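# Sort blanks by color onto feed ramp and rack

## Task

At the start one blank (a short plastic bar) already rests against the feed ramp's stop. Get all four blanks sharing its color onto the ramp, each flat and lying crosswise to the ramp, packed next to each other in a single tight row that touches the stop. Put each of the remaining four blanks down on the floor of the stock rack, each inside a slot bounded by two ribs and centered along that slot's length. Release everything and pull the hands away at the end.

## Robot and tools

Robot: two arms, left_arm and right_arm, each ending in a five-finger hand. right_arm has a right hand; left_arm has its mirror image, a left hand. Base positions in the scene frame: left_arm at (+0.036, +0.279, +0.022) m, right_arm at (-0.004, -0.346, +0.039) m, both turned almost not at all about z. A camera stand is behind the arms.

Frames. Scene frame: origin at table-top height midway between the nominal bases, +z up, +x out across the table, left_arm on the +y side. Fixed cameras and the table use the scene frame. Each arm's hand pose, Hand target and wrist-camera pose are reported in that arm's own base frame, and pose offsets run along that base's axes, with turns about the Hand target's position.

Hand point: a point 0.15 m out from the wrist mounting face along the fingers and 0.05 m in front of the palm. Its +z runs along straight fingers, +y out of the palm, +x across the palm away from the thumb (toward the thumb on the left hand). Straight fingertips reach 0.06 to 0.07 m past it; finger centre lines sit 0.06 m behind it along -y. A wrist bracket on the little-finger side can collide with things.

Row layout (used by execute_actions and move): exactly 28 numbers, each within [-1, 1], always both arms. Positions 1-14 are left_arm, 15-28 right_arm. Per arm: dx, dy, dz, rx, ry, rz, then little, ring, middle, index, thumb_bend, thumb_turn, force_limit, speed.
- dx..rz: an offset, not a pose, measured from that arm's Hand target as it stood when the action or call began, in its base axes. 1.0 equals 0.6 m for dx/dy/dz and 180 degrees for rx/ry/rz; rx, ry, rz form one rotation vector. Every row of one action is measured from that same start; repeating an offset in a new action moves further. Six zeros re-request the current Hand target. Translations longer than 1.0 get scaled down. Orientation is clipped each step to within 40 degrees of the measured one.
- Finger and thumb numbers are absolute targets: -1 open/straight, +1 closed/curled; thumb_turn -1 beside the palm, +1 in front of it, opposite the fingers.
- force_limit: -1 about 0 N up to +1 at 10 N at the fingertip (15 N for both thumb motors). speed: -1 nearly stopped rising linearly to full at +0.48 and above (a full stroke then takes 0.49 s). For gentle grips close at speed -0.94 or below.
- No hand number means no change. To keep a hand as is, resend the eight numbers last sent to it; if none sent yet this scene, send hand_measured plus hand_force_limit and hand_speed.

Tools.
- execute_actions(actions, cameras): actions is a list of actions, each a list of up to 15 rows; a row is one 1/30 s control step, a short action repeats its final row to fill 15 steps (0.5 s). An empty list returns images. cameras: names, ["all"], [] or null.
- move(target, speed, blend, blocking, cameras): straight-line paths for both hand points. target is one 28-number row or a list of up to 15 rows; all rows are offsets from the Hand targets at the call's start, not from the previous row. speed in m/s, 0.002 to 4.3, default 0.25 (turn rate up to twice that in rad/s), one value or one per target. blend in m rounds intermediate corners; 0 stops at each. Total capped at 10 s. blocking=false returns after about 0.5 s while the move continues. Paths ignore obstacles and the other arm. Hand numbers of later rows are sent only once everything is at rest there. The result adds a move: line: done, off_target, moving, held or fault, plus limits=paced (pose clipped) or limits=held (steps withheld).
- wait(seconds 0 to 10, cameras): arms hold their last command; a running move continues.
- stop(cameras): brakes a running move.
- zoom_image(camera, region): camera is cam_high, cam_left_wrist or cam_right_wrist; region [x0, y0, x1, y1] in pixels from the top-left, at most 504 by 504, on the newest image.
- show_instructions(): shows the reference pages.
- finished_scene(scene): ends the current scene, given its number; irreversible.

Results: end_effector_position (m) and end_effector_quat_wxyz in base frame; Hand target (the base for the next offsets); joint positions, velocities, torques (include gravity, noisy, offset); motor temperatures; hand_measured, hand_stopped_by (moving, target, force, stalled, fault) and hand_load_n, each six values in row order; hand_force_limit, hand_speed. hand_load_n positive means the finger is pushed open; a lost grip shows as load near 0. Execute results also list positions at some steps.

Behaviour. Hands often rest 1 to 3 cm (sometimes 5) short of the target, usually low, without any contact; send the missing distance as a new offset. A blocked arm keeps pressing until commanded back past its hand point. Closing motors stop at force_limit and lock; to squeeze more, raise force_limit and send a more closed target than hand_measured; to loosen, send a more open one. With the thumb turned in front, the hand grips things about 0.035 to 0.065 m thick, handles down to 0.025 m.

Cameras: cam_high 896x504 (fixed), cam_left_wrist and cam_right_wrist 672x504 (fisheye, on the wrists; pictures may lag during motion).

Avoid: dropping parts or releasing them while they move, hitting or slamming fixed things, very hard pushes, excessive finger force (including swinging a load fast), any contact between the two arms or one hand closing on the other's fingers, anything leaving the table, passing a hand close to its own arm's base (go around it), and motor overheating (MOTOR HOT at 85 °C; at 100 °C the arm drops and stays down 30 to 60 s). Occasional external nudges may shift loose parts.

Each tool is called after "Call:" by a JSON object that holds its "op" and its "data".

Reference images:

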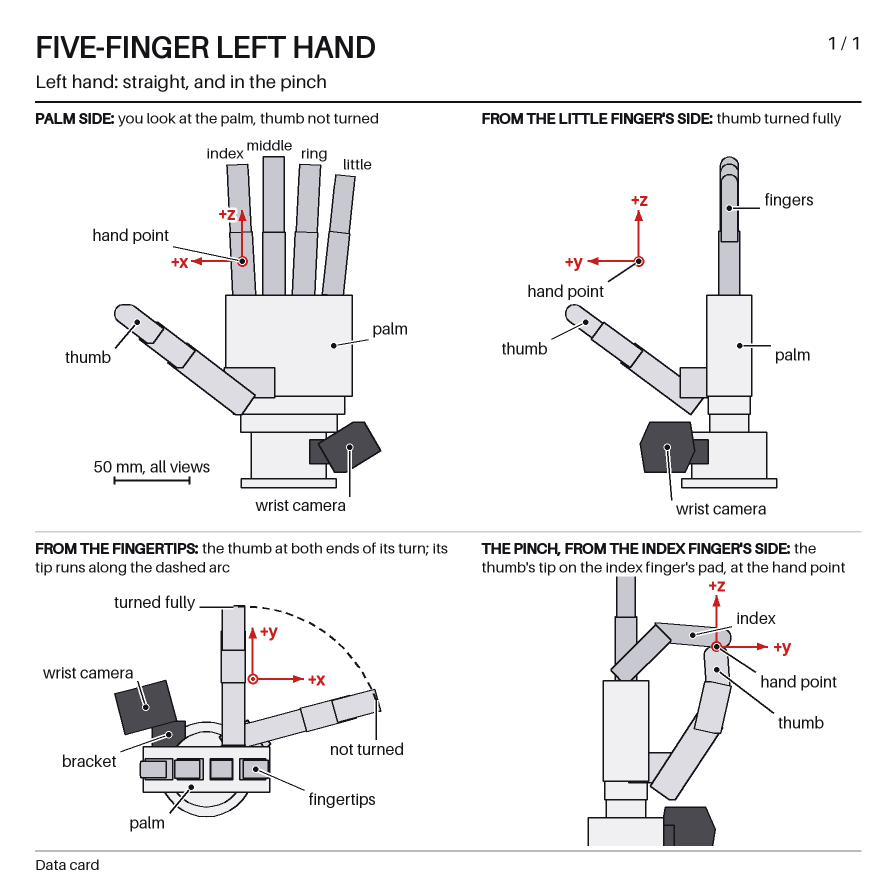

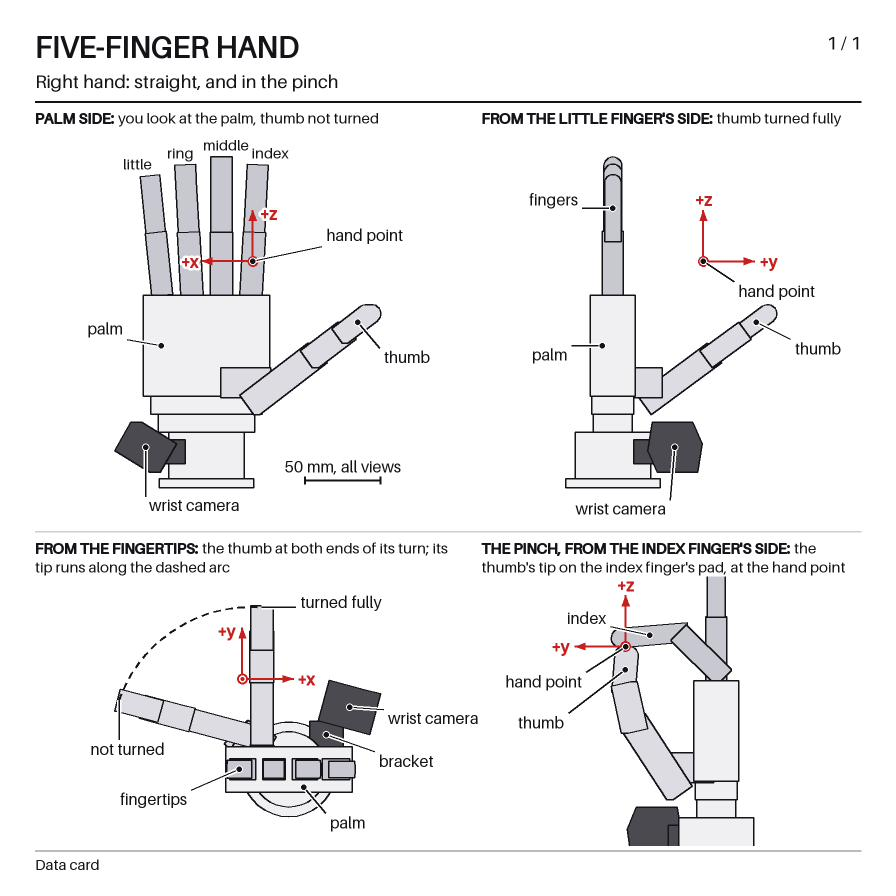

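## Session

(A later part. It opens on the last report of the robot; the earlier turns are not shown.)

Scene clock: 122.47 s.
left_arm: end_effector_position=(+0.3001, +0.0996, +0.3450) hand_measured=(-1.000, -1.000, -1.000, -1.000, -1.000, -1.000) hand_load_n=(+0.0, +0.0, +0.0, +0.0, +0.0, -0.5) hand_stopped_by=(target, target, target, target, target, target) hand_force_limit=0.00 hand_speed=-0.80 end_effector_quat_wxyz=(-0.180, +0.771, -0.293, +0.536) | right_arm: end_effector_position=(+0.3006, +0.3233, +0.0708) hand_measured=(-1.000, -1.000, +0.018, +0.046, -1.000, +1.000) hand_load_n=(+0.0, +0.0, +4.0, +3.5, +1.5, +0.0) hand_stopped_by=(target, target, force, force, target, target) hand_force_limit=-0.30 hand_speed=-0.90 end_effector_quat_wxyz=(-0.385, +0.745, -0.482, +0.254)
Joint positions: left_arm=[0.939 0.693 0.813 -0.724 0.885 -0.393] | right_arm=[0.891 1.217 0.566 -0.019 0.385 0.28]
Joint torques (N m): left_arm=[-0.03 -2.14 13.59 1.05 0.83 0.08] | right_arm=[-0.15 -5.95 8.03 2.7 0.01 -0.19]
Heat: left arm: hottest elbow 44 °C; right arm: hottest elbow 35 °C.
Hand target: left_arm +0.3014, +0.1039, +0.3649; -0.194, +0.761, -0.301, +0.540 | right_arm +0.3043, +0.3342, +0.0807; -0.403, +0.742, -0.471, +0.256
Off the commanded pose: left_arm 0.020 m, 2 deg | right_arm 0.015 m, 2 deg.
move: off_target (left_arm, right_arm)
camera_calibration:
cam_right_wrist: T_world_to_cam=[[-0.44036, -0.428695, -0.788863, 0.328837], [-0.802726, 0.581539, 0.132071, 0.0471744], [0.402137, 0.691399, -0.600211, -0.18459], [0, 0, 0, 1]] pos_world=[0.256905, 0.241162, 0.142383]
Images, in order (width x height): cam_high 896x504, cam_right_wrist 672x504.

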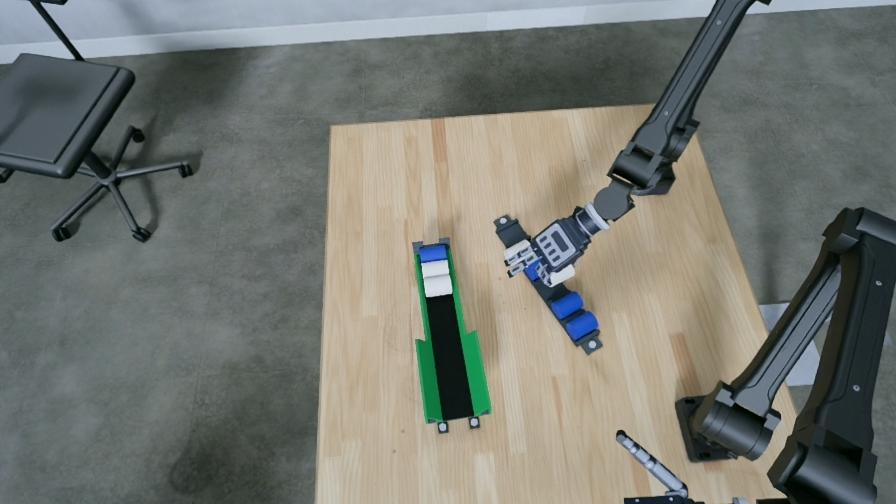

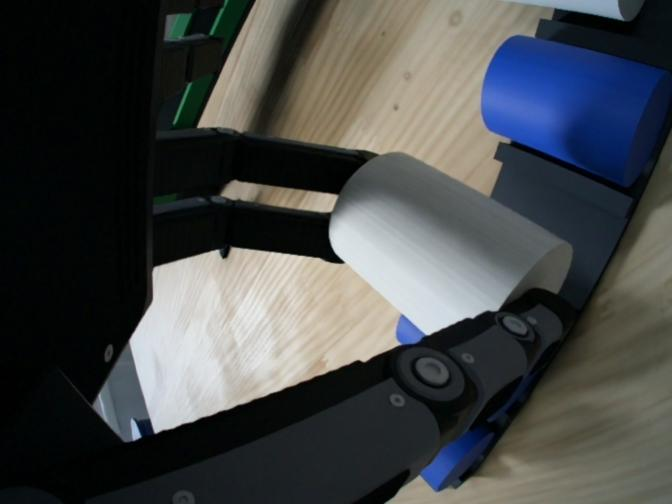

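Call:
{"op": "move", "data": {"target": [[0,0,0,0,0,0,-1,-1,-1,-1,-1,-1,0,-0.8,-0.001,0.0,-0.078,0,0,0.014,-1,-1,0.3,0.3,-1,1,-0.3,-0.9],[0,0,0,0,0,0,-1,-1,-1,-1,-1,-1,0,-0.8,-0.001,0.0,-0.098,0,0,0.014,-1,-1,0.3,0.3,-1,1,-0.3,-0.9]], "speed": [0.08,0.03], "blend": [0.005,0], "cameras": ["cam_right_wrist","cam_high"]}}

Call:
{"op": "zoom_image", "data": {"camera": "cam_high", "region": [480, 190, 620, 360]}}

Scene clock: 127.30 s.
left_arm: end_effector_position=(+0.3001, +0.0996, +0.3450) hand_measured=(-1.000, -1.000, -1.000, -1.000, -1.000, -1.000) hand_load_n=(+0.0, +0.0, +0.0, +0.0, +0.0, +0.0) hand_stopped_by=(target, target, target, target, target, target) hand_force_limit=0.00 hand_speed=-0.80 end_effector_quat_wxyz=(-0.180, +0.771, -0.293, +0.536) | right_arm: end_effector_position=(+0.2955, +0.3297, +0.0149) hand_measured=(-1.000, -1.000, +0.018, +0.046, -1.000, +1.000) hand_load_n=(+0.0, +0.0, +4.0, +3.5, +1.0, +0.0) hand_stopped_by=(target, target, force, force, target, target) hand_force_limit=-0.30 hand_speed=-0.90 end_effector_quat_wxyz=(-0.395, +0.758, -0.459, +0.241)
Joint positions: left_arm=[0.939 0.693 0.813 -0.724 0.885 -0.393] | right_arm=[0.891 1.372 0.491 0.231 0.336 0.241]
Joint torques (N m): left_arm=[-0.03 -2.14 13.59 1.03 0.83 0.09] | right_arm=[-1.49 -6.59 6.52 2.74 -0.02 -0.19]
Heat: left arm: hottest elbow 44 °C; right arm: hottest elbow 35 °C.
Hand target: left_arm +0.3014, +0.1039, +0.3649; -0.194, +0.761, -0.301, +0.540 | right_arm +0.3037, +0.3342, +0.0219; -0.408, +0.752, -0.455, +0.247
Off the commanded pose: left_arm 0.020 m, 2 deg | right_arm 0.012 m, 2 deg.
move: off_target (left_arm, right_arm)
camera_calibration:
cam_right_wrist: T_world_to_cam=[[-0.412042, -0.450412, -0.792055, 0.284093], [-0.836829, 0.530965, 0.133394, 0.0735404], [0.360471, 0.717778, -0.595697, -0.216945], [0, 0, 0, 1]] pos_world=[0.256802, 0.24463, 0.0859738]
Images, in order (width x height): cam_high 896x504, cam_right_wrist 672x504.

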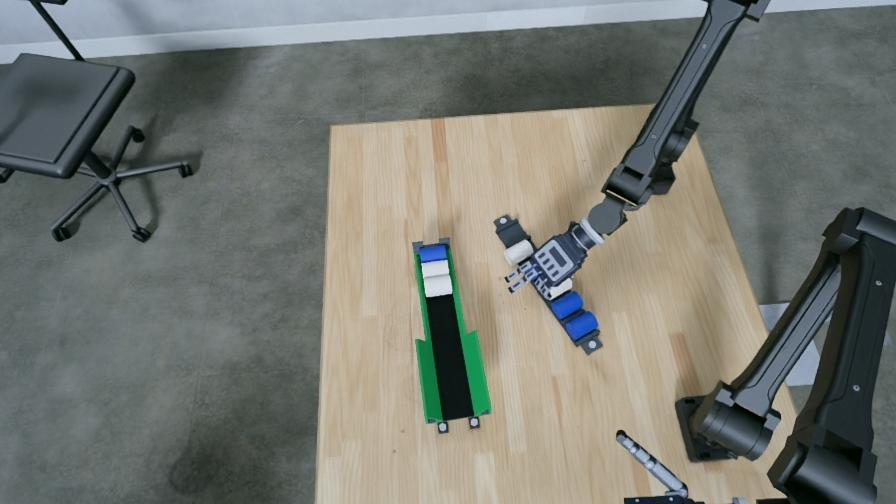

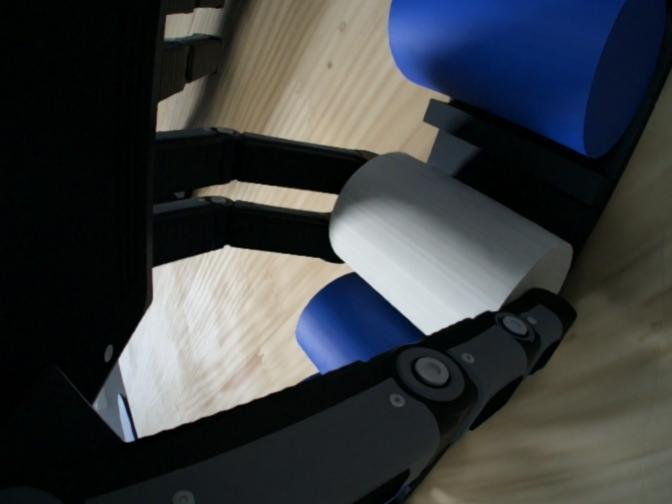

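Scaled by 2.965 from the camera's 896x504 image, which has a finer 1280x720 frame.

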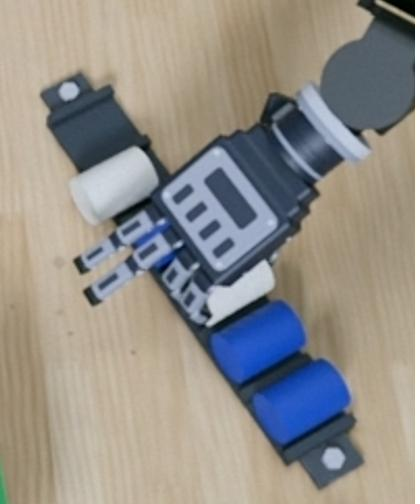

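Call:
{"op": "move", "data": {"target": [[0,0,0,0,0,0,-1,-1,-1,-1,-1,-1,0,-0.8,0.004,-0.008,0.03,0,0,0,-1,-1,0.3,0.3,-1,1,-0.3,-0.9],[0,0,0,0,0,0,-1,-1,-1,-1,-1,-1,0,-0.8,0.004,-0.009,-0.002,0,0,0,-1,-1,0.3,0.3,-1,1,-0.3,-0.9]], "speed": [0.05,0.03], "cameras": ["cam_right_wrist"]}}

Scene clock: 131.70 s.
left_arm: end_effector_position=(+0.3001, +0.0996, +0.3450) hand_measured=(-1.000, -1.000, -1.000, -1.000, -1.000, -1.000) hand_load_n=(+0.0, +0.0, +0.0, -0.5, +0.0, -0.5) hand_stopped_by=(target, target, target, target, target, target) hand_force_limit=0.00 hand_speed=-0.80 end_effector_quat_wxyz=(-0.180, +0.771, -0.293, +0.536) | right_arm: end_effector_position=(+0.2966, +0.3249, +0.0131) hand_measured=(-1.000, -1.000, +0.018, +0.046, -1.000, +1.000) hand_load_n=(+0.0, +0.0, +4.0, +3.5, +1.0, +0.5) hand_stopped_by=(target, target, force, force, target, target) hand_force_limit=-0.30 hand_speed=-0.90 end_effector_quat_wxyz=(-0.394, +0.760, -0.458, +0.240)
Joint positions: left_arm=[0.939 0.693 0.813 -0.724 0.885 -0.393] | right_arm=[0.877 1.37 0.482 0.239 0.322 0.231]
Joint torques (N m): left_arm=[0.03 -2.14 13.59 1.03 0.83 0.08] | right_arm=[-1.73 -6.59 6.52 2.74 -0.03 -0.19]
Heat: left arm: hottest elbow 44 °C; right arm: hottest elbow 35 °C.
Hand target: left_arm +0.3014, +0.1039, +0.3649; -0.194, +0.761, -0.301, +0.540 | right_arm +0.3061, +0.3288, +0.0207; -0.408, +0.752, -0.455, +0.247
Off the commanded pose: left_arm 0.020 m, 2 deg | right_arm 0.013 m, 2 deg.
move: off_target (left_arm, right_arm)
camera_calibration:
cam_right_wrist: T_world_to_cam=[[-0.411839, -0.45312, -0.790614, 0.281765], [-0.838385, 0.528377, 0.133897, 0.0785437], [0.357071, 0.717983, -0.597495, -0.214016], [0, 0, 0, 1]] pos_world=[0.258311, 0.239833, 0.0843771]
Images, in order (width x height): cam_right_wrist 672x504.

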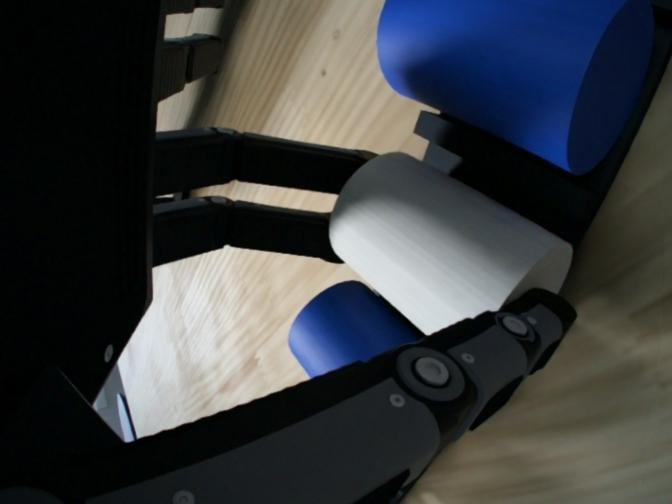

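Call:
{"op": "move", "data": {"target": [[0,0,0,0,0,0,-1,-1,-1,-1,-1,-1,0,-0.8,0,0,0.0,0,0,0,-1,-1,-0.4,-0.4,-1,1,-0.3,-0.6],[0,0,0,0,0,0,-1,-1,-1,-1,-1,-1,0,-0.8,-0.014,-0.007,0.035,0,0,0,-1,-1,-0.5,-0.5,-1,1,-0.3,-0.6],[0,0,0,0,0,0,-1,-1,-1,-1,-1,-1,0,-0.8,0.0,-0.01,0.2,0,0,-0.01,-1,-1,-0.5,-0.5,-1,1,-0.3,-0.6],[0,0,0,0,0,0,-1,-1,-1,-1,-1,-1,0,-0.8,0.3,0.0,0.28,0,0,-0.1,-1,-1,-0.5,-0.5,-1,1,-0.3,-0.6]], "speed": [0.05,0.06,0.12,0.2], "blend": [0,0.005,0.04,0], "cameras": ["cam_high"]}}

Call:
{"op": "zoom_image", "data": {"camera": "cam_high", "region": [480, 190, 620, 360]}}

Scene clock: 139.63 s.
left_arm: end_effector_position=(+0.3001, +0.0996, +0.3450) hand_measured=(-1.000, -1.000, -1.000, -1.000, -1.000, -1.000) hand_load_n=(+0.0, +0.0, +0.0, +0.0, +0.0, +0.0) hand_stopped_by=(target, target, target, target, target, target) hand_force_limit=0.00 hand_speed=-0.80 end_effector_quat_wxyz=(-0.180, +0.771, -0.293, +0.536) | right_arm: end_effector_position=(+0.4670, +0.3199, +0.1600) hand_measured=(-1.000, -1.000, -0.500, -0.500, -1.000, +1.000) hand_load_n=(+0.0, +0.0, +0.0, +0.0, +0.0, +0.0) hand_stopped_by=(target, target, target, target, target, target) hand_force_limit=-0.30 hand_speed=-0.60 end_effector_quat_wxyz=(-0.346, +0.688, -0.562, +0.301)
Joint positions: left_arm=[0.939 0.693 0.813 -0.724 0.885 -0.393] | right_arm=[0.658 1.421 1.028 -0.284 0.391 0.267]
Joint torques (N m): left_arm=[0.03 -2.08 13.59 1.05 0.83 0.08] | right_arm=[-1.38 -9.76 12.92 1.05 0.43 0.09]
Motor temperatures (°C): left_arm=[23 23 45 19 24 22] | right_arm=[22 26 36 21 20 20]
Heat: left arm: hottest elbow 45 °C; right arm: hottest elbow 36 °C.
Hand target: left_arm +0.3014, +0.1039, +0.3649; -0.194, +0.761, -0.301, +0.540 | right_arm +0.4860, +0.3289, +0.1885; -0.365, +0.672, -0.567, +0.308
Off the commanded pose: left_arm 0.020 m, 2 deg | right_arm 0.036 m, 3 deg.
move: off_target (left_arm, right_arm); blend cut to 0 m at target 2
Images, in order (width x height): cam_high 896x504.

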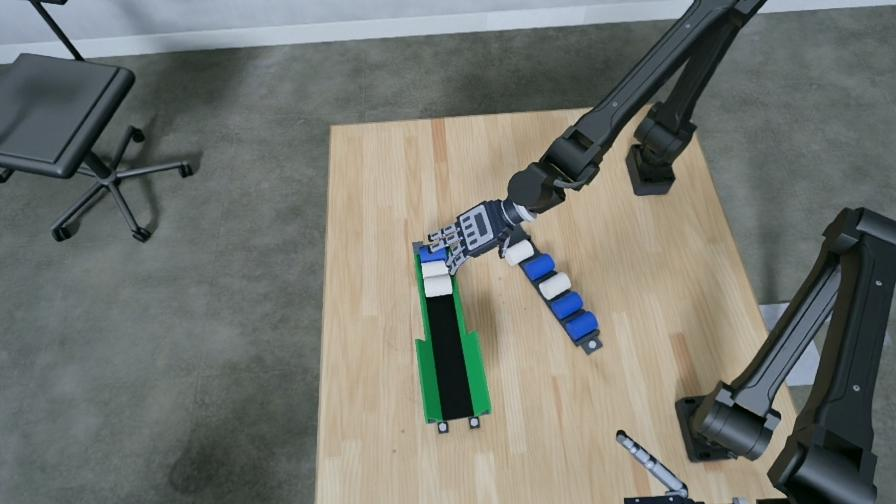

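Scaled by 2.965 from the camera's 896x504 image, which has a finer 1280x720 frame.

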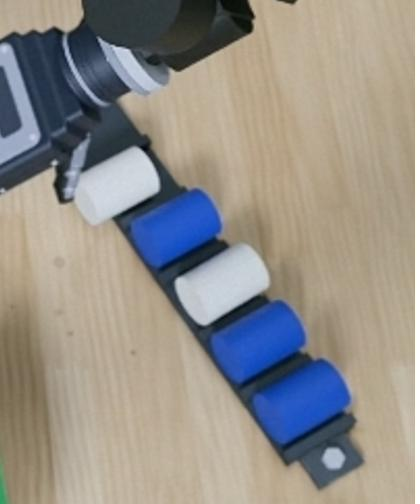

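Call:
{"op": "move", "data": {"target": [[0,0,0,0,0,0,-1,-1,-1,-1,-1,-1,0,-0.8,0.13,0.002,-0.03,0,0,-0.026,-1,-1,-0.5,-0.5,-1,1,-0.3,-0.6],[0,0,0,0,0,0,-1,-1,-1,-1,-1,-1,0,-0.8,0.15,0.002,-0.15,0,0,-0.026,-1,-1,-0.5,-0.5,-1,1,-0.3,-0.6]], "speed": [0.15,0.12], "blend": [0.02,0], "cameras": ["cam_right_wrist"]}}

Scene clock: 146.27 s.
left_arm: end_effector_position=(+0.3001, +0.0996, +0.3450) hand_measured=(-1.000, -1.000, -1.000, -1.000, -1.000, -1.000) hand_load_n=(+0.0, +0.0, +0.0, +0.0, +0.0, -0.5) hand_stopped_by=(target, target, target, target, target, target) hand_force_limit=0.00 hand_speed=-0.80 end_effector_quat_wxyz=(-0.180, +0.771, -0.293, +0.536) | right_arm: end_effector_position=(+0.5621, +0.3286, +0.0860) hand_measured=(-1.000, -1.000, -0.500, -0.500, -1.000, +1.000) hand_load_n=(+0.0, +0.0, +0.0, +0.0, +0.0, +0.0) hand_stopped_by=(target, target, target, target, target, target) hand_force_limit=-0.30 hand_speed=-0.60 end_effector_quat_wxyz=(-0.334, +0.663, -0.591, +0.316)
Joint positions: left_arm=[0.939 0.693 0.813 -0.724 0.885 -0.393] | right_arm=[0.581 1.719 1.167 -0.125 0.4 0.274]
Joint torques (N m): left_arm=[0.03 -2.14 13.59 1.05 0.83 0.08] | right_arm=[-1.79 -13.68 8.87 2.59 0.13 0.03]
Heat: left arm: hottest elbow 45 °C; right arm: hottest elbow 37 °C.
Hand target: left_arm +0.3014, +0.1039, +0.3649; -0.194, +0.761, -0.301, +0.540 | right_arm +0.5760, +0.3300, +0.0987; -0.352, +0.648, -0.594, +0.323
Off the commanded pose: left_arm 0.020 m, 2 deg | right_arm 0.019 m, 3 deg.
move: off_target (left_arm, right_arm)
camera_calibration:
cam_right_wrist: T_world_to_cam=[[-0.553131, -0.282781, -0.783633, 0.473335], [-0.580116, 0.805841, 0.118682, 0.0543635], [0.597923, 0.520245, -0.609781, -0.337269], [0, 0, 0, 1]] pos_world=[0.495014, 0.265505, 0.158808]
Images, in order (width x height): cam_right_wrist 672x504.

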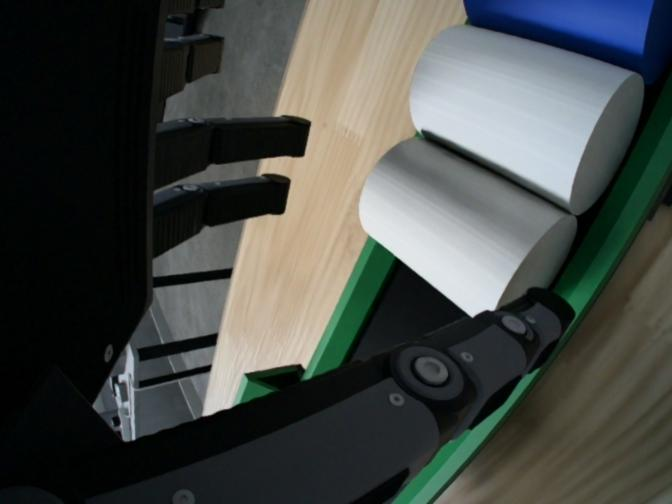

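Call:
{"op": "move", "data": {"target": [[0,0,0,0,0,0,-1,-1,-1,-1,-1,-1,0,-0.8,-0.003,-0.001,-0.044,0,0,0,-1,-1,-0.5,-0.5,-1,1,-0.3,-0.6]], "speed": [0.08], "cameras": ["cam_right_wrist"]}}

Scene clock: 148.87 s.
left_arm: end_effector_position=(+0.3001, +0.0996, +0.3450) hand_measured=(-1.000, -1.000, -1.000, -1.000, -1.000, -1.000) hand_load_n=(+0.0, +0.0, +0.0, +0.0, +0.0, -0.5) hand_stopped_by=(target, target, target, target, target, target) hand_force_limit=0.00 hand_speed=-0.80 end_effector_quat_wxyz=(-0.180, +0.771, -0.293, +0.536) | right_arm: end_effector_position=(+0.5632, +0.3293, +0.0631) hand_measured=(-1.000, -1.000, -0.500, -0.500, -1.000, +1.000) hand_load_n=(+0.0, +0.0, +0.0, +0.0, +0.0, +0.0) hand_stopped_by=(target, target, target, target, target, target) hand_force_limit=-0.30 hand_speed=-0.60 end_effector_quat_wxyz=(-0.336, +0.661, -0.591, +0.317)
Joint positions: left_arm=[0.939 0.693 0.813 -0.724 0.885 -0.393] | right_arm=[0.581 1.755 1.141 -0.057 0.4 0.274]
Joint torques (N m): left_arm=[-0.03 -2.14 13.59 1.05 0.83 0.09] | right_arm=[-1.73 -13.92 7.99 2.59 0.16 0.04]
Heat: left arm: hottest elbow 45 °C; right arm: hottest elbow 37 °C.
Hand target: left_arm +0.3014, +0.1039, +0.3649; -0.194, +0.761, -0.301, +0.540 | right_arm +0.5742, +0.3294, +0.0722; -0.352, +0.648, -0.594, +0.323
Off the commanded pose: left_arm 0.020 m, 2 deg | right_arm 0.014 m, 2 deg.
move: off_target (left_arm, right_arm)
camera_calibration:
cam_right_wrist: T_world_to_cam=[[-0.548899, -0.279968, -0.787609, 0.453202], [-0.58071, 0.805456, 0.118396, 0.0575796], [0.601237, 0.522359, -0.604694, -0.355106], [0, 0, 0, 1]] pos_world=[0.495702, 0.265997, 0.135399]
Images, in order (width x height): cam_right_wrist 672x504.

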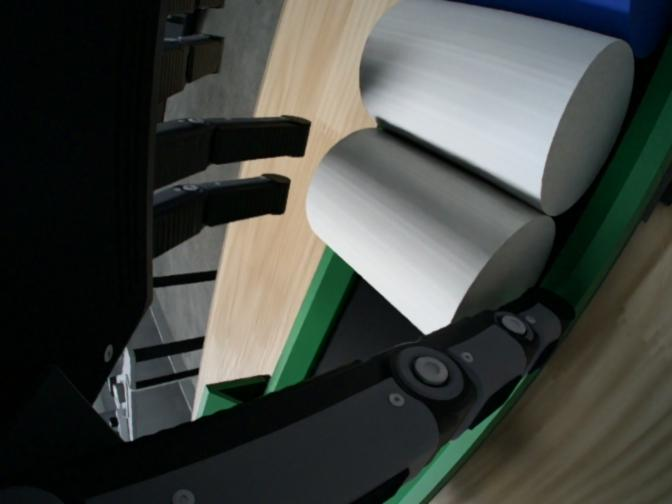

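Call:
{"op": "move", "data": {"target": [[0,0,0,0,0,0,-1,-1,-1,-1,-1,-1,0,-0.8,0.009,-0.005,0.08,0,0,0,-1,-1,-0.5,-0.5,-1,1,-0.3,-0.6],[0,0,0,0,0,0,-1,-1,-1,-1,-1,-1,0,-0.8,0.009,-0.0055,0.0055,0,0,0,-1,-1,-0.5,-0.5,-1,1,-0.3,-0.6]], "speed": [0.1,0.06], "cameras": ["cam_right_wrist"]}}

Scene clock: 153.97 s.
left_arm: end_effector_position=(+0.3001, +0.0996, +0.3450) hand_measured=(-1.000, -1.000, -1.000, -1.000, -1.000, -1.000) hand_load_n=(+0.0, +0.0, +0.0, +0.0, +0.0, -0.5) hand_stopped_by=(target, target, target, target, target, target) hand_force_limit=0.00 hand_speed=-0.80 end_effector_quat_wxyz=(-0.180, +0.771, -0.293, +0.536) | right_arm: end_effector_position=(+0.5700, +0.3268, +0.0701) hand_measured=(-1.000, -1.000, -0.500, -0.500, -1.000, +1.000) hand_load_n=(+0.0, +0.0, +0.0, +0.0, +0.0, +0.0) hand_stopped_by=(target, target, target, target, target, target) hand_force_limit=-0.30 hand_speed=-0.60 end_effector_quat_wxyz=(-0.339, +0.657, -0.593, +0.318)
Joint positions: left_arm=[0.939 0.693 0.813 -0.724 0.885 -0.393] | right_arm=[0.571 1.753 1.156 -0.065 0.396 0.274]
Joint torques (N m): left_arm=[-0.03 -2.2 13.59 1.05 0.83 0.08] | right_arm=[-1.79 -13.68 7.92 2.59 0.01 -0.04]
Heat: left arm: hottest elbow 45 °C; right arm: hottest elbow 37 °C.
Hand target: left_arm +0.3014, +0.1039, +0.3649; -0.194, +0.761, -0.301, +0.540 | right_arm +0.5797, +0.3262, +0.0756; -0.352, +0.648, -0.594, +0.323
Off the commanded pose: left_arm 0.020 m, 2 deg | right_arm 0.011 m, 2 deg.
move: off_target (left_arm, right_arm)
camera_calibration:
cam_right_wrist: T_world_to_cam=[[-0.546183, -0.270655, -0.792736, 0.457456], [-0.576003, 0.808468, 0.120831, 0.058933], [0.608198, 0.522614, -0.59747, -0.35824], [0, 0, 0, 1]] pos_world=[0.501681, 0.263388, 0.141483]
Images, in order (width x height): cam_right_wrist 672x504.

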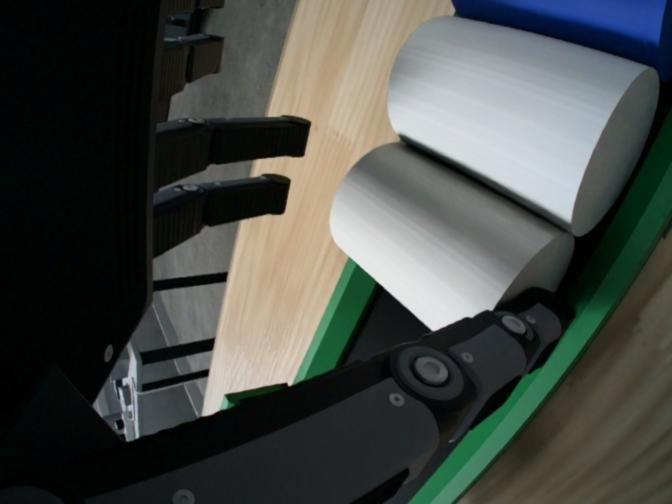

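Call:
{"op": "move", "data": {"target": [[0,0,0,0,0,0,-1,-1,-1,-1,-1,-1,0,-0.8,0,0,0,0,0,0,-1,-1,0.3,0.3,-1,1,-0.3,-0.9],[0,0,0,0,0,0,-1,-1,-1,-1,-1,-1,0,-0.8,-0.003,0.02,0.06,0,0,0,-1,-1,0.3,0.3,-1,1,-0.3,-0.9],[0,0,0,0,0,0,-1,-1,-1,-1,-1,-1,0,-0.8,-0.04,0.0,0.22,0,0,0.01,-1,-1,0.3,0.3,-1,1,-0.3,-0.9],[0,0,0,0,0,0,-1,-1,-1,-1,-1,-1,0,-0.8,-0.31,-0.22,0.16,0,0,0.11,-1,-1,0.3,0.3,-1,1,-0.3,-0.9],[0,0,0,0,0,0,-1,-1,-1,-1,-1,-1,0,-0.8,-0.3345,-0.236,0.0,0,0,0.122,-1,-1,0.3,0.3,-1,1,-0.3,-0.9]], "speed": [0.05,0.05,0.12,0.2,0.12], "blend": [0,0.005,0.04,0.03,0], "cameras": ["cam_right_wrist"]}}

Scene clock: 165.23 s.
left_arm: end_effector_position=(+0.3001, +0.0996, +0.3450) hand_measured=(-1.000, -1.000, -1.000, -1.000, -1.000, -1.000) hand_load_n=(+0.0, +0.0, -0.5, +0.5, +0.0, +0.0) hand_stopped_by=(target, target, target, target, target, target) hand_force_limit=0.00 hand_speed=-0.80 end_effector_quat_wxyz=(-0.180, +0.771, -0.293, +0.536) | right_arm: end_effector_position=(+0.3675, +0.1836, +0.0657) hand_measured=(-1.000, -1.000, +0.020, +0.048, -1.000, +1.000) hand_load_n=(+0.0, +0.0, +4.0, +4.0, +1.0, -0.5) hand_stopped_by=(target, target, force, force, target, target) hand_force_limit=-0.30 hand_speed=-0.90 end_effector_quat_wxyz=(-0.392, +0.755, -0.469, +0.237)
Joint positions: left_arm=[0.939 0.693 0.813 -0.724 0.885 -0.393] | right_arm=[0.352 1.143 0.486 0.035 -0.097 -0.056]
Joint torques (N m): left_arm=[0.03 -2.14 13.59 1.05 0.83 0.08] | right_arm=[-1.73 -4.95 8.12 2.81 -0.25 -0.19]
Heat: left arm: hottest elbow 46 °C; right arm: hottest elbow 37 °C.
Hand target: left_arm +0.3014, +0.1039, +0.3649; -0.194, +0.761, -0.301, +0.540 | right_arm +0.3790, +0.1845, +0.0755; -0.407, +0.749, -0.459, +0.250
Off the commanded pose: left_arm 0.020 m, 2 deg | right_arm 0.015 m, 3 deg.
move: off_target (left_arm, right_arm)
camera_calibration:
cam_right_wrist: T_world_to_cam=[[-0.43118, -0.436835, -0.789467, 0.292652], [-0.825726, 0.543728, 0.150122, 0.197019], [0.363677, 0.716613, -0.595151, -0.108709], [0, 0, 0, 1]] pos_world=[0.328404, 0.0986181, 0.136764]
Images, in order (width x height): cam_right_wrist 672x504.

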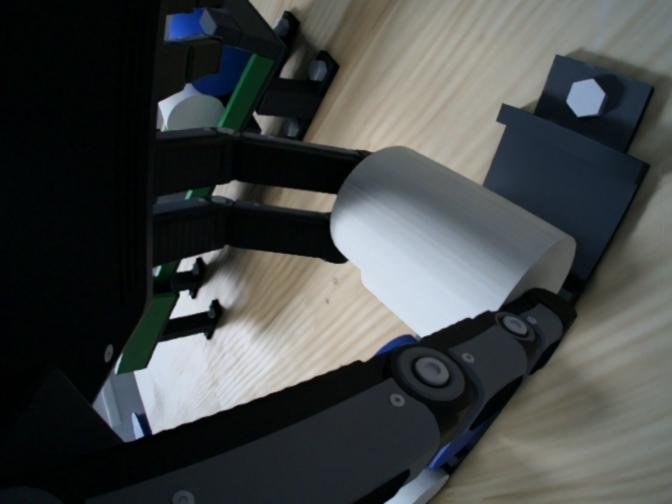

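Call:
{"op": "move", "data": {"target": [[0,0,0,0,0,0,-1,-1,-1,-1,-1,-1,0,-0.8,0.008,-0.005,-0.065,0,0,0,-1,-1,0.3,0.3,-1,1,-0.3,-0.9]], "speed": [0.08], "cameras": ["cam_high"]}}

Call:
{"op": "zoom_image", "data": {"camera": "cam_high", "region": [480, 190, 620, 360]}}

Scene clock: 168.83 s.
left_arm: end_effector_position=(+0.3001, +0.0996, +0.3450) hand_measured=(-1.000, -1.000, -1.000, -1.000, -1.000, -1.000) hand_load_n=(+0.5, -0.5, +0.0, +0.0, +0.0, +0.0) hand_stopped_by=(target, target, target, target, target, target) hand_force_limit=0.00 hand_speed=-0.80 end_effector_quat_wxyz=(-0.180, +0.771, -0.293, +0.536) | right_arm: end_effector_position=(+0.3729, +0.1812, +0.0285) hand_measured=(-1.000, -1.000, +0.020, +0.048, -1.000, +1.000) hand_load_n=(+0.0, +0.0, +4.0, +4.0, +1.0, -0.5) hand_stopped_by=(target, target, force, force, target, target) hand_force_limit=-0.30 hand_speed=-0.90 end_effector_quat_wxyz=(-0.394, +0.754, -0.469, +0.237)
Joint positions: left_arm=[0.939 0.693 0.813 -0.724 0.885 -0.393] | right_arm=[0.337 1.265 0.444 0.202 -0.11 -0.064]
Joint torques (N m): left_arm=[-0.03 -2.14 13.59 1.03 0.83 0.08] | right_arm=[-1.79 -5.54 7.08 2.82 -0.26 -0.19]
Heat: left arm: hottest elbow 46 °C; right arm: hottest elbow 37 °C.
Hand target: left_arm +0.3014, +0.1039, +0.3649; -0.194, +0.761, -0.301, +0.540 | right_arm +0.3837, +0.1815, +0.0365; -0.407, +0.749, -0.459, +0.250
Off the commanded pose: left_arm 0.020 m, 2 deg | right_arm 0.013 m, 2 deg.
move: off_target (left_arm, right_arm)
Images, in order (width x height): cam_high 896x504.

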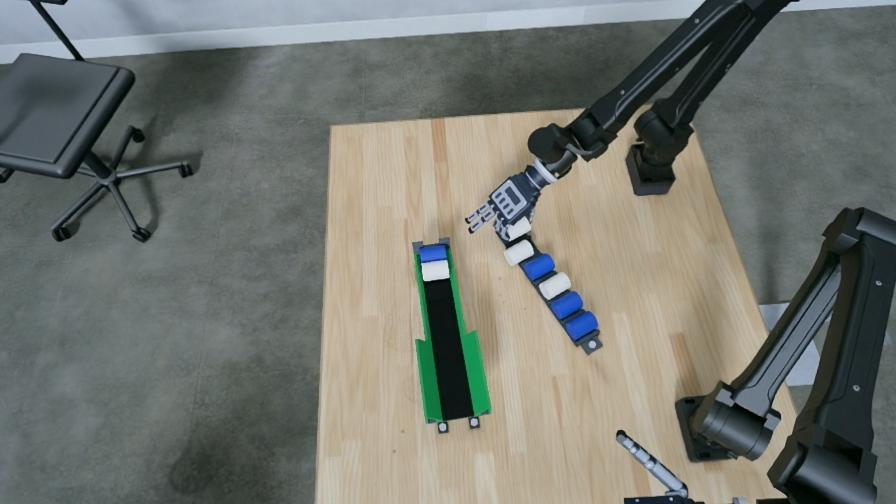

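Scaled by 2.965 from the camera's 896x504 image, which has a finer 1280x720 frame.

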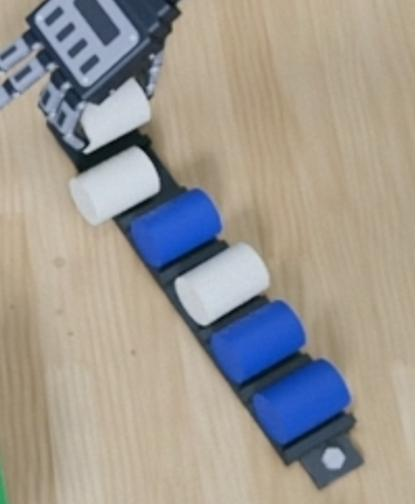

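Call:
{"op": "zoom_image", "data": {"camera": "cam_high", "region": [490, 205, 570, 285]}}

Scaled by 6.300 from the camera's 896x504 image, which has a finer 1280x720 frame.

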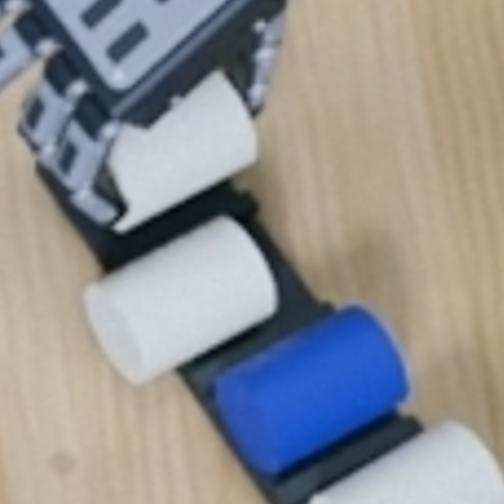

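Call:
{"op": "wait", "data": {"seconds": 0.1, "cameras": ["cam_right_wrist"]}}

Scene clock: 174.67 s.
left_arm: end_effector_position=(+0.3001, +0.0996, +0.3450) hand_measured=(-1.000, -1.000, -1.000, -1.000, -1.000, -1.000) hand_load_n=(+0.0, +0.0, +0.0, +0.0, +0.0, +0.0) hand_stopped_by=(target, target, target, target, target, target) hand_force_limit=0.00 hand_speed=-0.80 end_effector_quat_wxyz=(-0.180, +0.771, -0.293, +0.536) | right_arm: end_effector_position=(+0.3729, +0.1812, +0.0285) hand_measured=(-1.000, -1.000, +0.020, +0.048, -1.000, +1.000) hand_load_n=(+0.0, +0.0, +4.0, +4.0, +1.5, +0.0) hand_stopped_by=(target, target, force, force, target, target) hand_force_limit=-0.30 hand_speed=-0.90 end_effector_quat_wxyz=(-0.394, +0.754, -0.469, +0.237)
Joint positions: left_arm=[0.939 0.693 0.813 -0.724 0.885 -0.393] | right_arm=[0.337 1.265 0.444 0.202 -0.11 -0.064]
Joint torques (N m): left_arm=[0.03 -2.14 13.59 1.05 0.83 0.09] | right_arm=[-1.73 -5.54 7.08 2.81 -0.26 -0.19]
Heat: left arm: hottest elbow 46 °C; right arm: hottest elbow 37 °C.
Hand target: left_arm +0.3014, +0.1039, +0.3649; -0.194, +0.761, -0.301, +0.540 | right_arm +0.3837, +0.1815, +0.0365; -0.407, +0.749, -0.459, +0.250
Off the commanded pose: left_arm 0.020 m, 2 deg | right_arm 0.013 m, 2 deg.
wait: 0.10 s; at rest from the start
camera_calibration:
cam_right_wrist: T_world_to_cam=[[-0.429468, -0.434913, -0.791459, 0.263674], [-0.826222, 0.543027, 0.149933, 0.208774], [0.364575, 0.718312, -0.592547, -0.131847], [0, 0, 0, 1]] pos_world=[0.333801, 0.0960126, 0.0992594]
Images, in order (width x height): cam_right_wrist 672x504.

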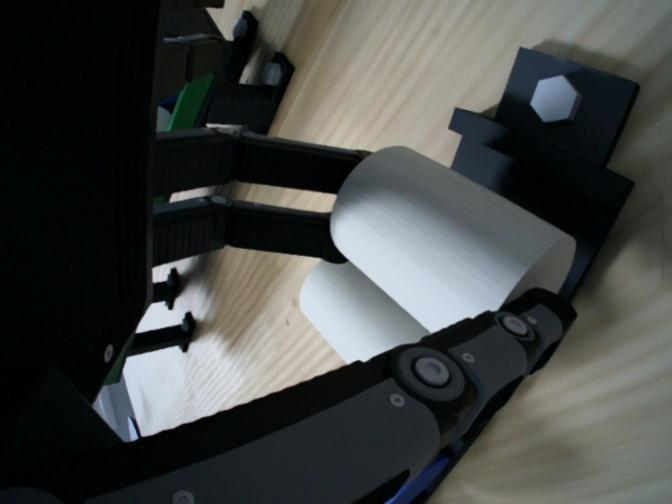

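Call:
{"op": "move", "data": {"target": [[0,0,0,0,0,0,-1,-1,-1,-1,-1,-1,0,-0.8,0.004,-0.006,-0.012,0,0,0,-1,-1,0.3,0.3,-1,1,-0.3,-0.9],[0,0,0,0,0,0,-1,-1,-1,-1,-1,-1,0,-0.8,0.004,-0.006,-0.028,0,0,0,-1,-1,0.3,0.3,-1,1,-0.3,-0.9]], "speed": [0.05,0.03], "blend": [0.003,0], "cameras": ["cam_right_wrist","cam_high"]}}

Call:
{"op": "zoom_image", "data": {"camera": "cam_high", "region": [490, 205, 570, 285]}}

Scene clock: 185.20 s.
left_arm: end_effector_position=(+0.3001, +0.0996, +0.3450) hand_measured=(-1.000, -1.000, -1.000, -1.000, -1.000, -1.000) hand_load_n=(+0.0, +0.0, +0.0, -0.5, +0.0, +0.0) hand_stopped_by=(target, target, target, target, target, target) hand_force_limit=0.00 hand_speed=-0.80 end_effector_quat_wxyz=(-0.180, +0.771, -0.293, +0.536) | right_arm: end_effector_position=(+0.3764, +0.1780, +0.0130) hand_measured=(-1.000, -1.000, +0.020, +0.048, -1.000, +1.000) hand_load_n=(+0.0, +0.0, +4.0, +4.0, +1.0, -0.5) hand_stopped_by=(target, target, force, force, target, target) hand_force_limit=-0.30 hand_speed=-0.90 end_effector_quat_wxyz=(-0.395, +0.753, -0.469, +0.238)
Joint positions: left_arm=[0.939 0.693 0.813 -0.724 0.885 -0.393] | right_arm=[0.323 1.325 0.431 0.275 -0.121 -0.072]
Joint torques (N m): left_arm=[-0.03 -2.14 13.59 1.05 0.83 0.09] | right_arm=[-1.73 -5.89 6.48 2.84 -0.26 -0.19]
Heat: left arm: hottest elbow 47 °C; right arm: hottest elbow 36 °C.
Hand target: left_arm +0.3014, +0.1039, +0.3649; -0.194, +0.761, -0.301, +0.540 | right_arm +0.3862, +0.1780, +0.0198; -0.407, +0.749, -0.459, +0.250
Off the commanded pose: left_arm 0.020 m, 2 deg | right_arm 0.012 m, 2 deg.
move: off_target (left_arm, right_arm)
camera_calibration:
cam_right_wrist: T_world_to_cam=[[-0.428135, -0.434135, -0.792608, 0.250844], [-0.826209, 0.543399, 0.148649, 0.215657], [0.366169, 0.718501, -0.591334, -0.140708], [0, 0, 0, 1]] pos_world=[0.337096, 0.0928114, 0.0835577]
Images, in order (width x height): cam_high 896x504, cam_right_wrist 672x504.

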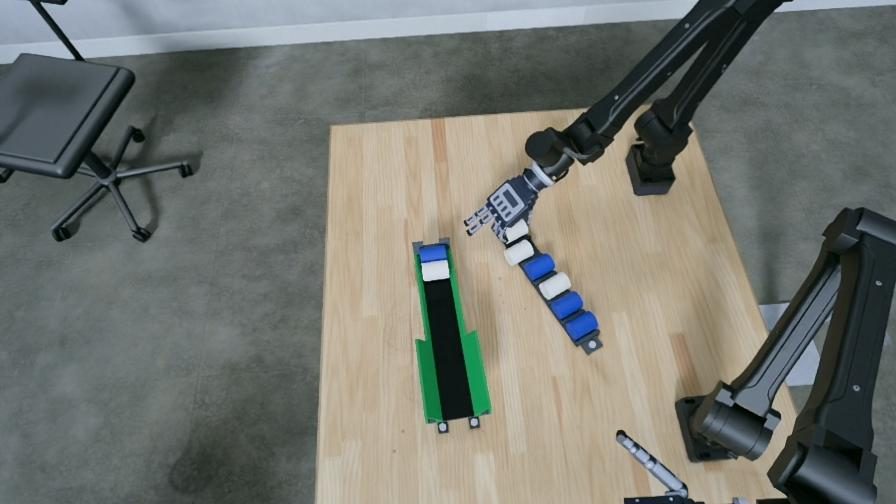

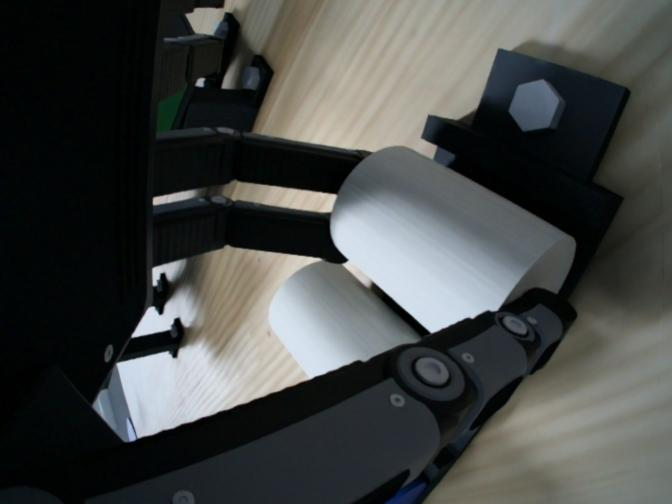

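Scaled by 6.300 from the camera's 896x504 image, which has a finer 1280x720 frame.

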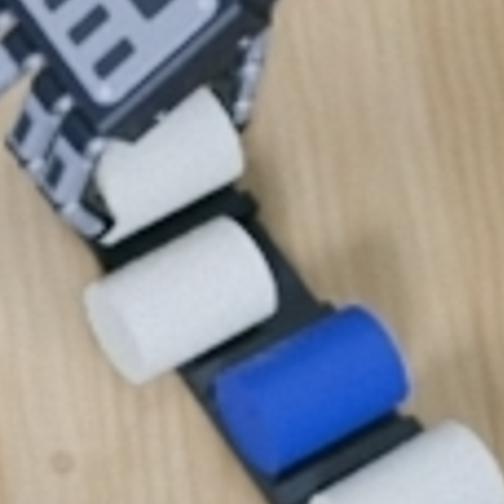

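Call:
{"op": "move", "data": {"target": [[0,0,0,0,0,0,-1,-1,-1,-1,-1,-1,0,-0.8,0,0,0,0,0,0,-1,-1,-0.4,-0.4,-1,1,-0.3,-0.6],[0,0,0,0,0,0,-1,-1,-1,-1,-1,-1,0,-0.8,-0.013,-0.007,0.035,0,0,0,-1,-1,-0.5,-0.5,-1,1,-0.3,-0.6],[0,0,0,0,0,0,-1,-1,-1,-1,-1,-1,0,-0.8,-0.01,0.02,0.14,0,0,0,-1,-1,-0.5,-0.5,-1,1,-0.3,-0.6],[0,0,0,0,0,0,-1,-1,-1,-1,-1,-1,0,-0.8,-0.0153,0.0975,0.084,0,0,0,-1,-1,-0.5,-0.5,-1,1,-0.3,-0.6]], "speed": [0.05,0.06,0.12,0.12], "blend": [0,0.005,0.02,0], "cameras": ["cam_right_wrist","cam_high"]}}

Scene clock: 194.37 s.
left_arm: end_effector_position=(+0.3001, +0.0996, +0.3450) hand_measured=(-1.000, -1.000, -1.000, -1.000, -1.000, -1.000) hand_load_n=(+0.0, +0.0, +0.0, +0.0, +0.0, +0.0) hand_stopped_by=(target, target, target, target, target, target) hand_force_limit=0.00 hand_speed=-0.80 end_effector_quat_wxyz=(-0.180, +0.771, -0.293, +0.536) | right_arm: end_effector_position=(+0.3534, +0.2207, +0.0466) hand_measured=(-1.000, -1.000, -0.500, -0.500, -1.000, +1.000) hand_load_n=(+0.0, +0.0, +0.0, +0.0, +0.0, +0.0) hand_stopped_by=(target, target, target, target, target, target) hand_force_limit=-0.30 hand_speed=-0.60 end_effector_quat_wxyz=(-0.380, +0.766, -0.463, +0.235)
Joint positions: left_arm=[0.939 0.693 0.813 -0.724 0.885 -0.393] | right_arm=[0.492 1.207 0.485 0.076 0.015 0.002]
Joint torques (N m): left_arm=[-0.03 -2.14 13.59 1.05 0.83 0.08] | right_arm=[-0.26 -5.07 10.37 2.71 0.22 0.09]
Heat: left arm: hottest elbow 47 °C; right arm: hottest elbow 36 °C.
Hand target: left_arm +0.3014, +0.1039, +0.3649; -0.194, +0.761, -0.301, +0.540 | right_arm +0.3770, +0.2364, +0.0701; -0.407, +0.749, -0.459, +0.250
Off the commanded pose: left_arm 0.020 m, 2 deg | right_arm 0.037 m, 4 deg.
move: off_target (left_arm, right_arm); blend cut to 0 m at target 2
camera_calibration:
cam_right_wrist: T_world_to_cam=[[-0.436798, -0.465551, -0.769721, 0.295106], [-0.831562, 0.535319, 0.148114, 0.172195], [0.343091, 0.704767, -0.62096, -0.130491], [0, 0, 0, 1]] pos_world=[0.316863, 0.137173, 0.120616]
Images, in order (width x height): cam_high 896x504, cam_right_wrist 672x504.

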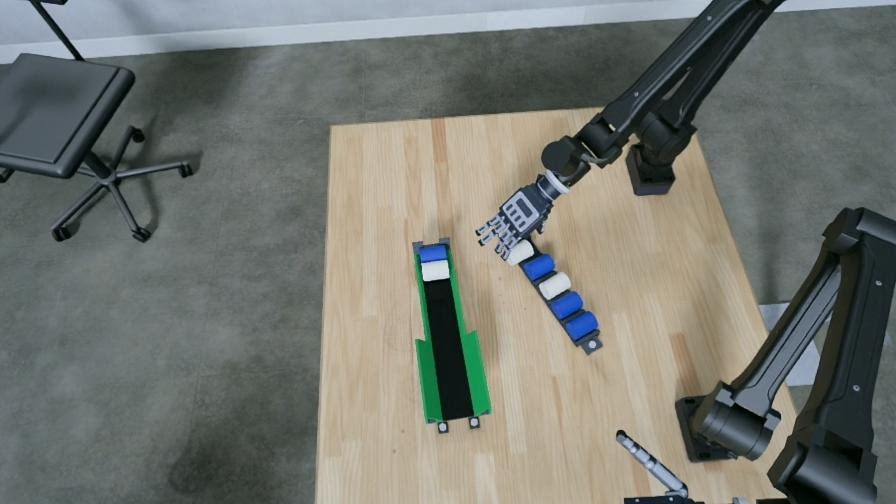

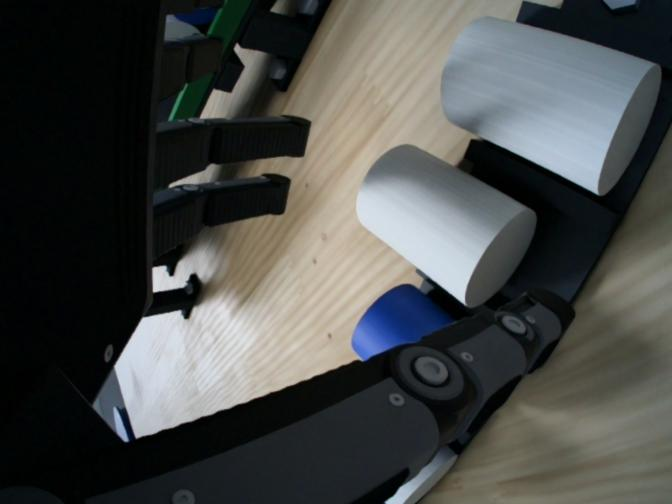

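Call:
{"op": "move", "data": {"target": [[0,0,0,0,0,0,-1,-1,-1,-1,-1,-1,0,-0.8,0.0,0.005,0.03,0,0,0,-1,-1,-0.5,-0.5,-1,1,-0.3,-0.6],[0,0,0,0,0,0,-1,-1,-1,-1,-1,-1,0,-0.8,-0.004,0.0035,-0.055,0,0,0,-1,-1,-0.5,-0.5,-1,1,-0.3,-0.6]], "speed": [0.08,0.08], "cameras": ["cam_right_wrist","cam_high"]}}

Scene clock: 199.00 s.
left_arm: end_effector_position=(+0.3001, +0.0996, +0.3450) hand_measured=(-1.000, -1.000, -1.000, -1.000, -1.000, -1.000) hand_load_n=(+0.0, +0.0, +0.0, +0.0, +0.0, -0.5) hand_stopped_by=(target, target, target, target, target, target) hand_force_limit=0.00 hand_speed=-0.80 end_effector_quat_wxyz=(-0.180, +0.771, -0.293, +0.536) | right_arm: end_effector_position=(+0.3687, +0.2316, +0.0308) hand_measured=(-1.000, -1.000, -0.500, -0.500, -1.000, +1.000) hand_load_n=(+0.0, +0.0, +0.0, +0.0, +0.0, +0.0) hand_stopped_by=(target, target, target, target, target, target) hand_force_limit=-0.30 hand_speed=-0.60 end_effector_quat_wxyz=(-0.394, +0.757, -0.461, +0.243)
Joint positions: left_arm=[0.939 0.693 0.813 -0.724 0.885 -0.393] | right_arm=[0.5 1.306 0.483 0.214 0.024 0.011]
Joint torques (N m): left_arm=[-0.03 -2.14 13.59 1.05 0.83 0.09] | right_arm=[-0.09 -6.01 6.89 2.71 0.22 0.09]
Heat: left arm: hottest elbow 47 °C; right arm: hottest elbow 36 °C.
Hand target: left_arm +0.3014, +0.1039, +0.3649; -0.194, +0.761, -0.301, +0.540 | right_arm +0.3747, +0.2386, +0.0372; -0.407, +0.749, -0.459, +0.250
Off the commanded pose: left_arm 0.020 m, 2 deg | right_arm 0.011 m, 2 deg.
move: off_target (left_arm, right_arm)
camera_calibration:
cam_right_wrist: T_world_to_cam=[[-0.414315, -0.448542, -0.79193, 0.283176], [-0.833576, 0.536319, 0.132337, 0.182356], [0.365368, 0.714963, -0.596099, -0.16465], [0, 0, 0, 1]] pos_world=[0.32949, 0.146934, 0.101975]
Images, in order (width x height): cam_high 896x504, cam_right_wrist 672x504.

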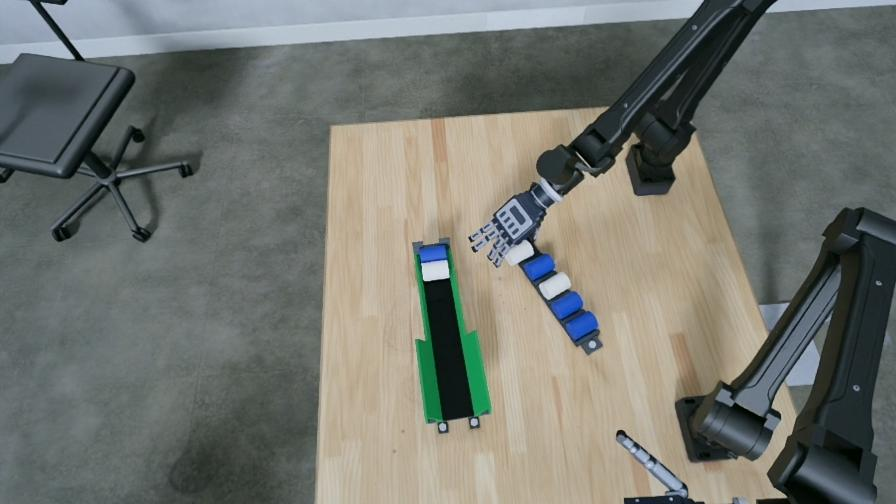

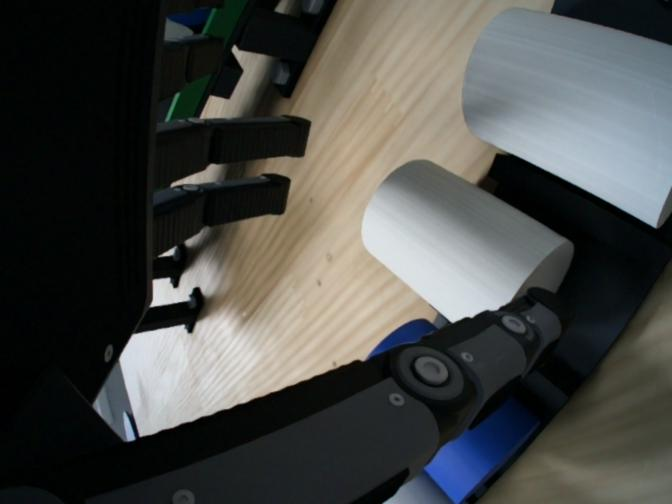

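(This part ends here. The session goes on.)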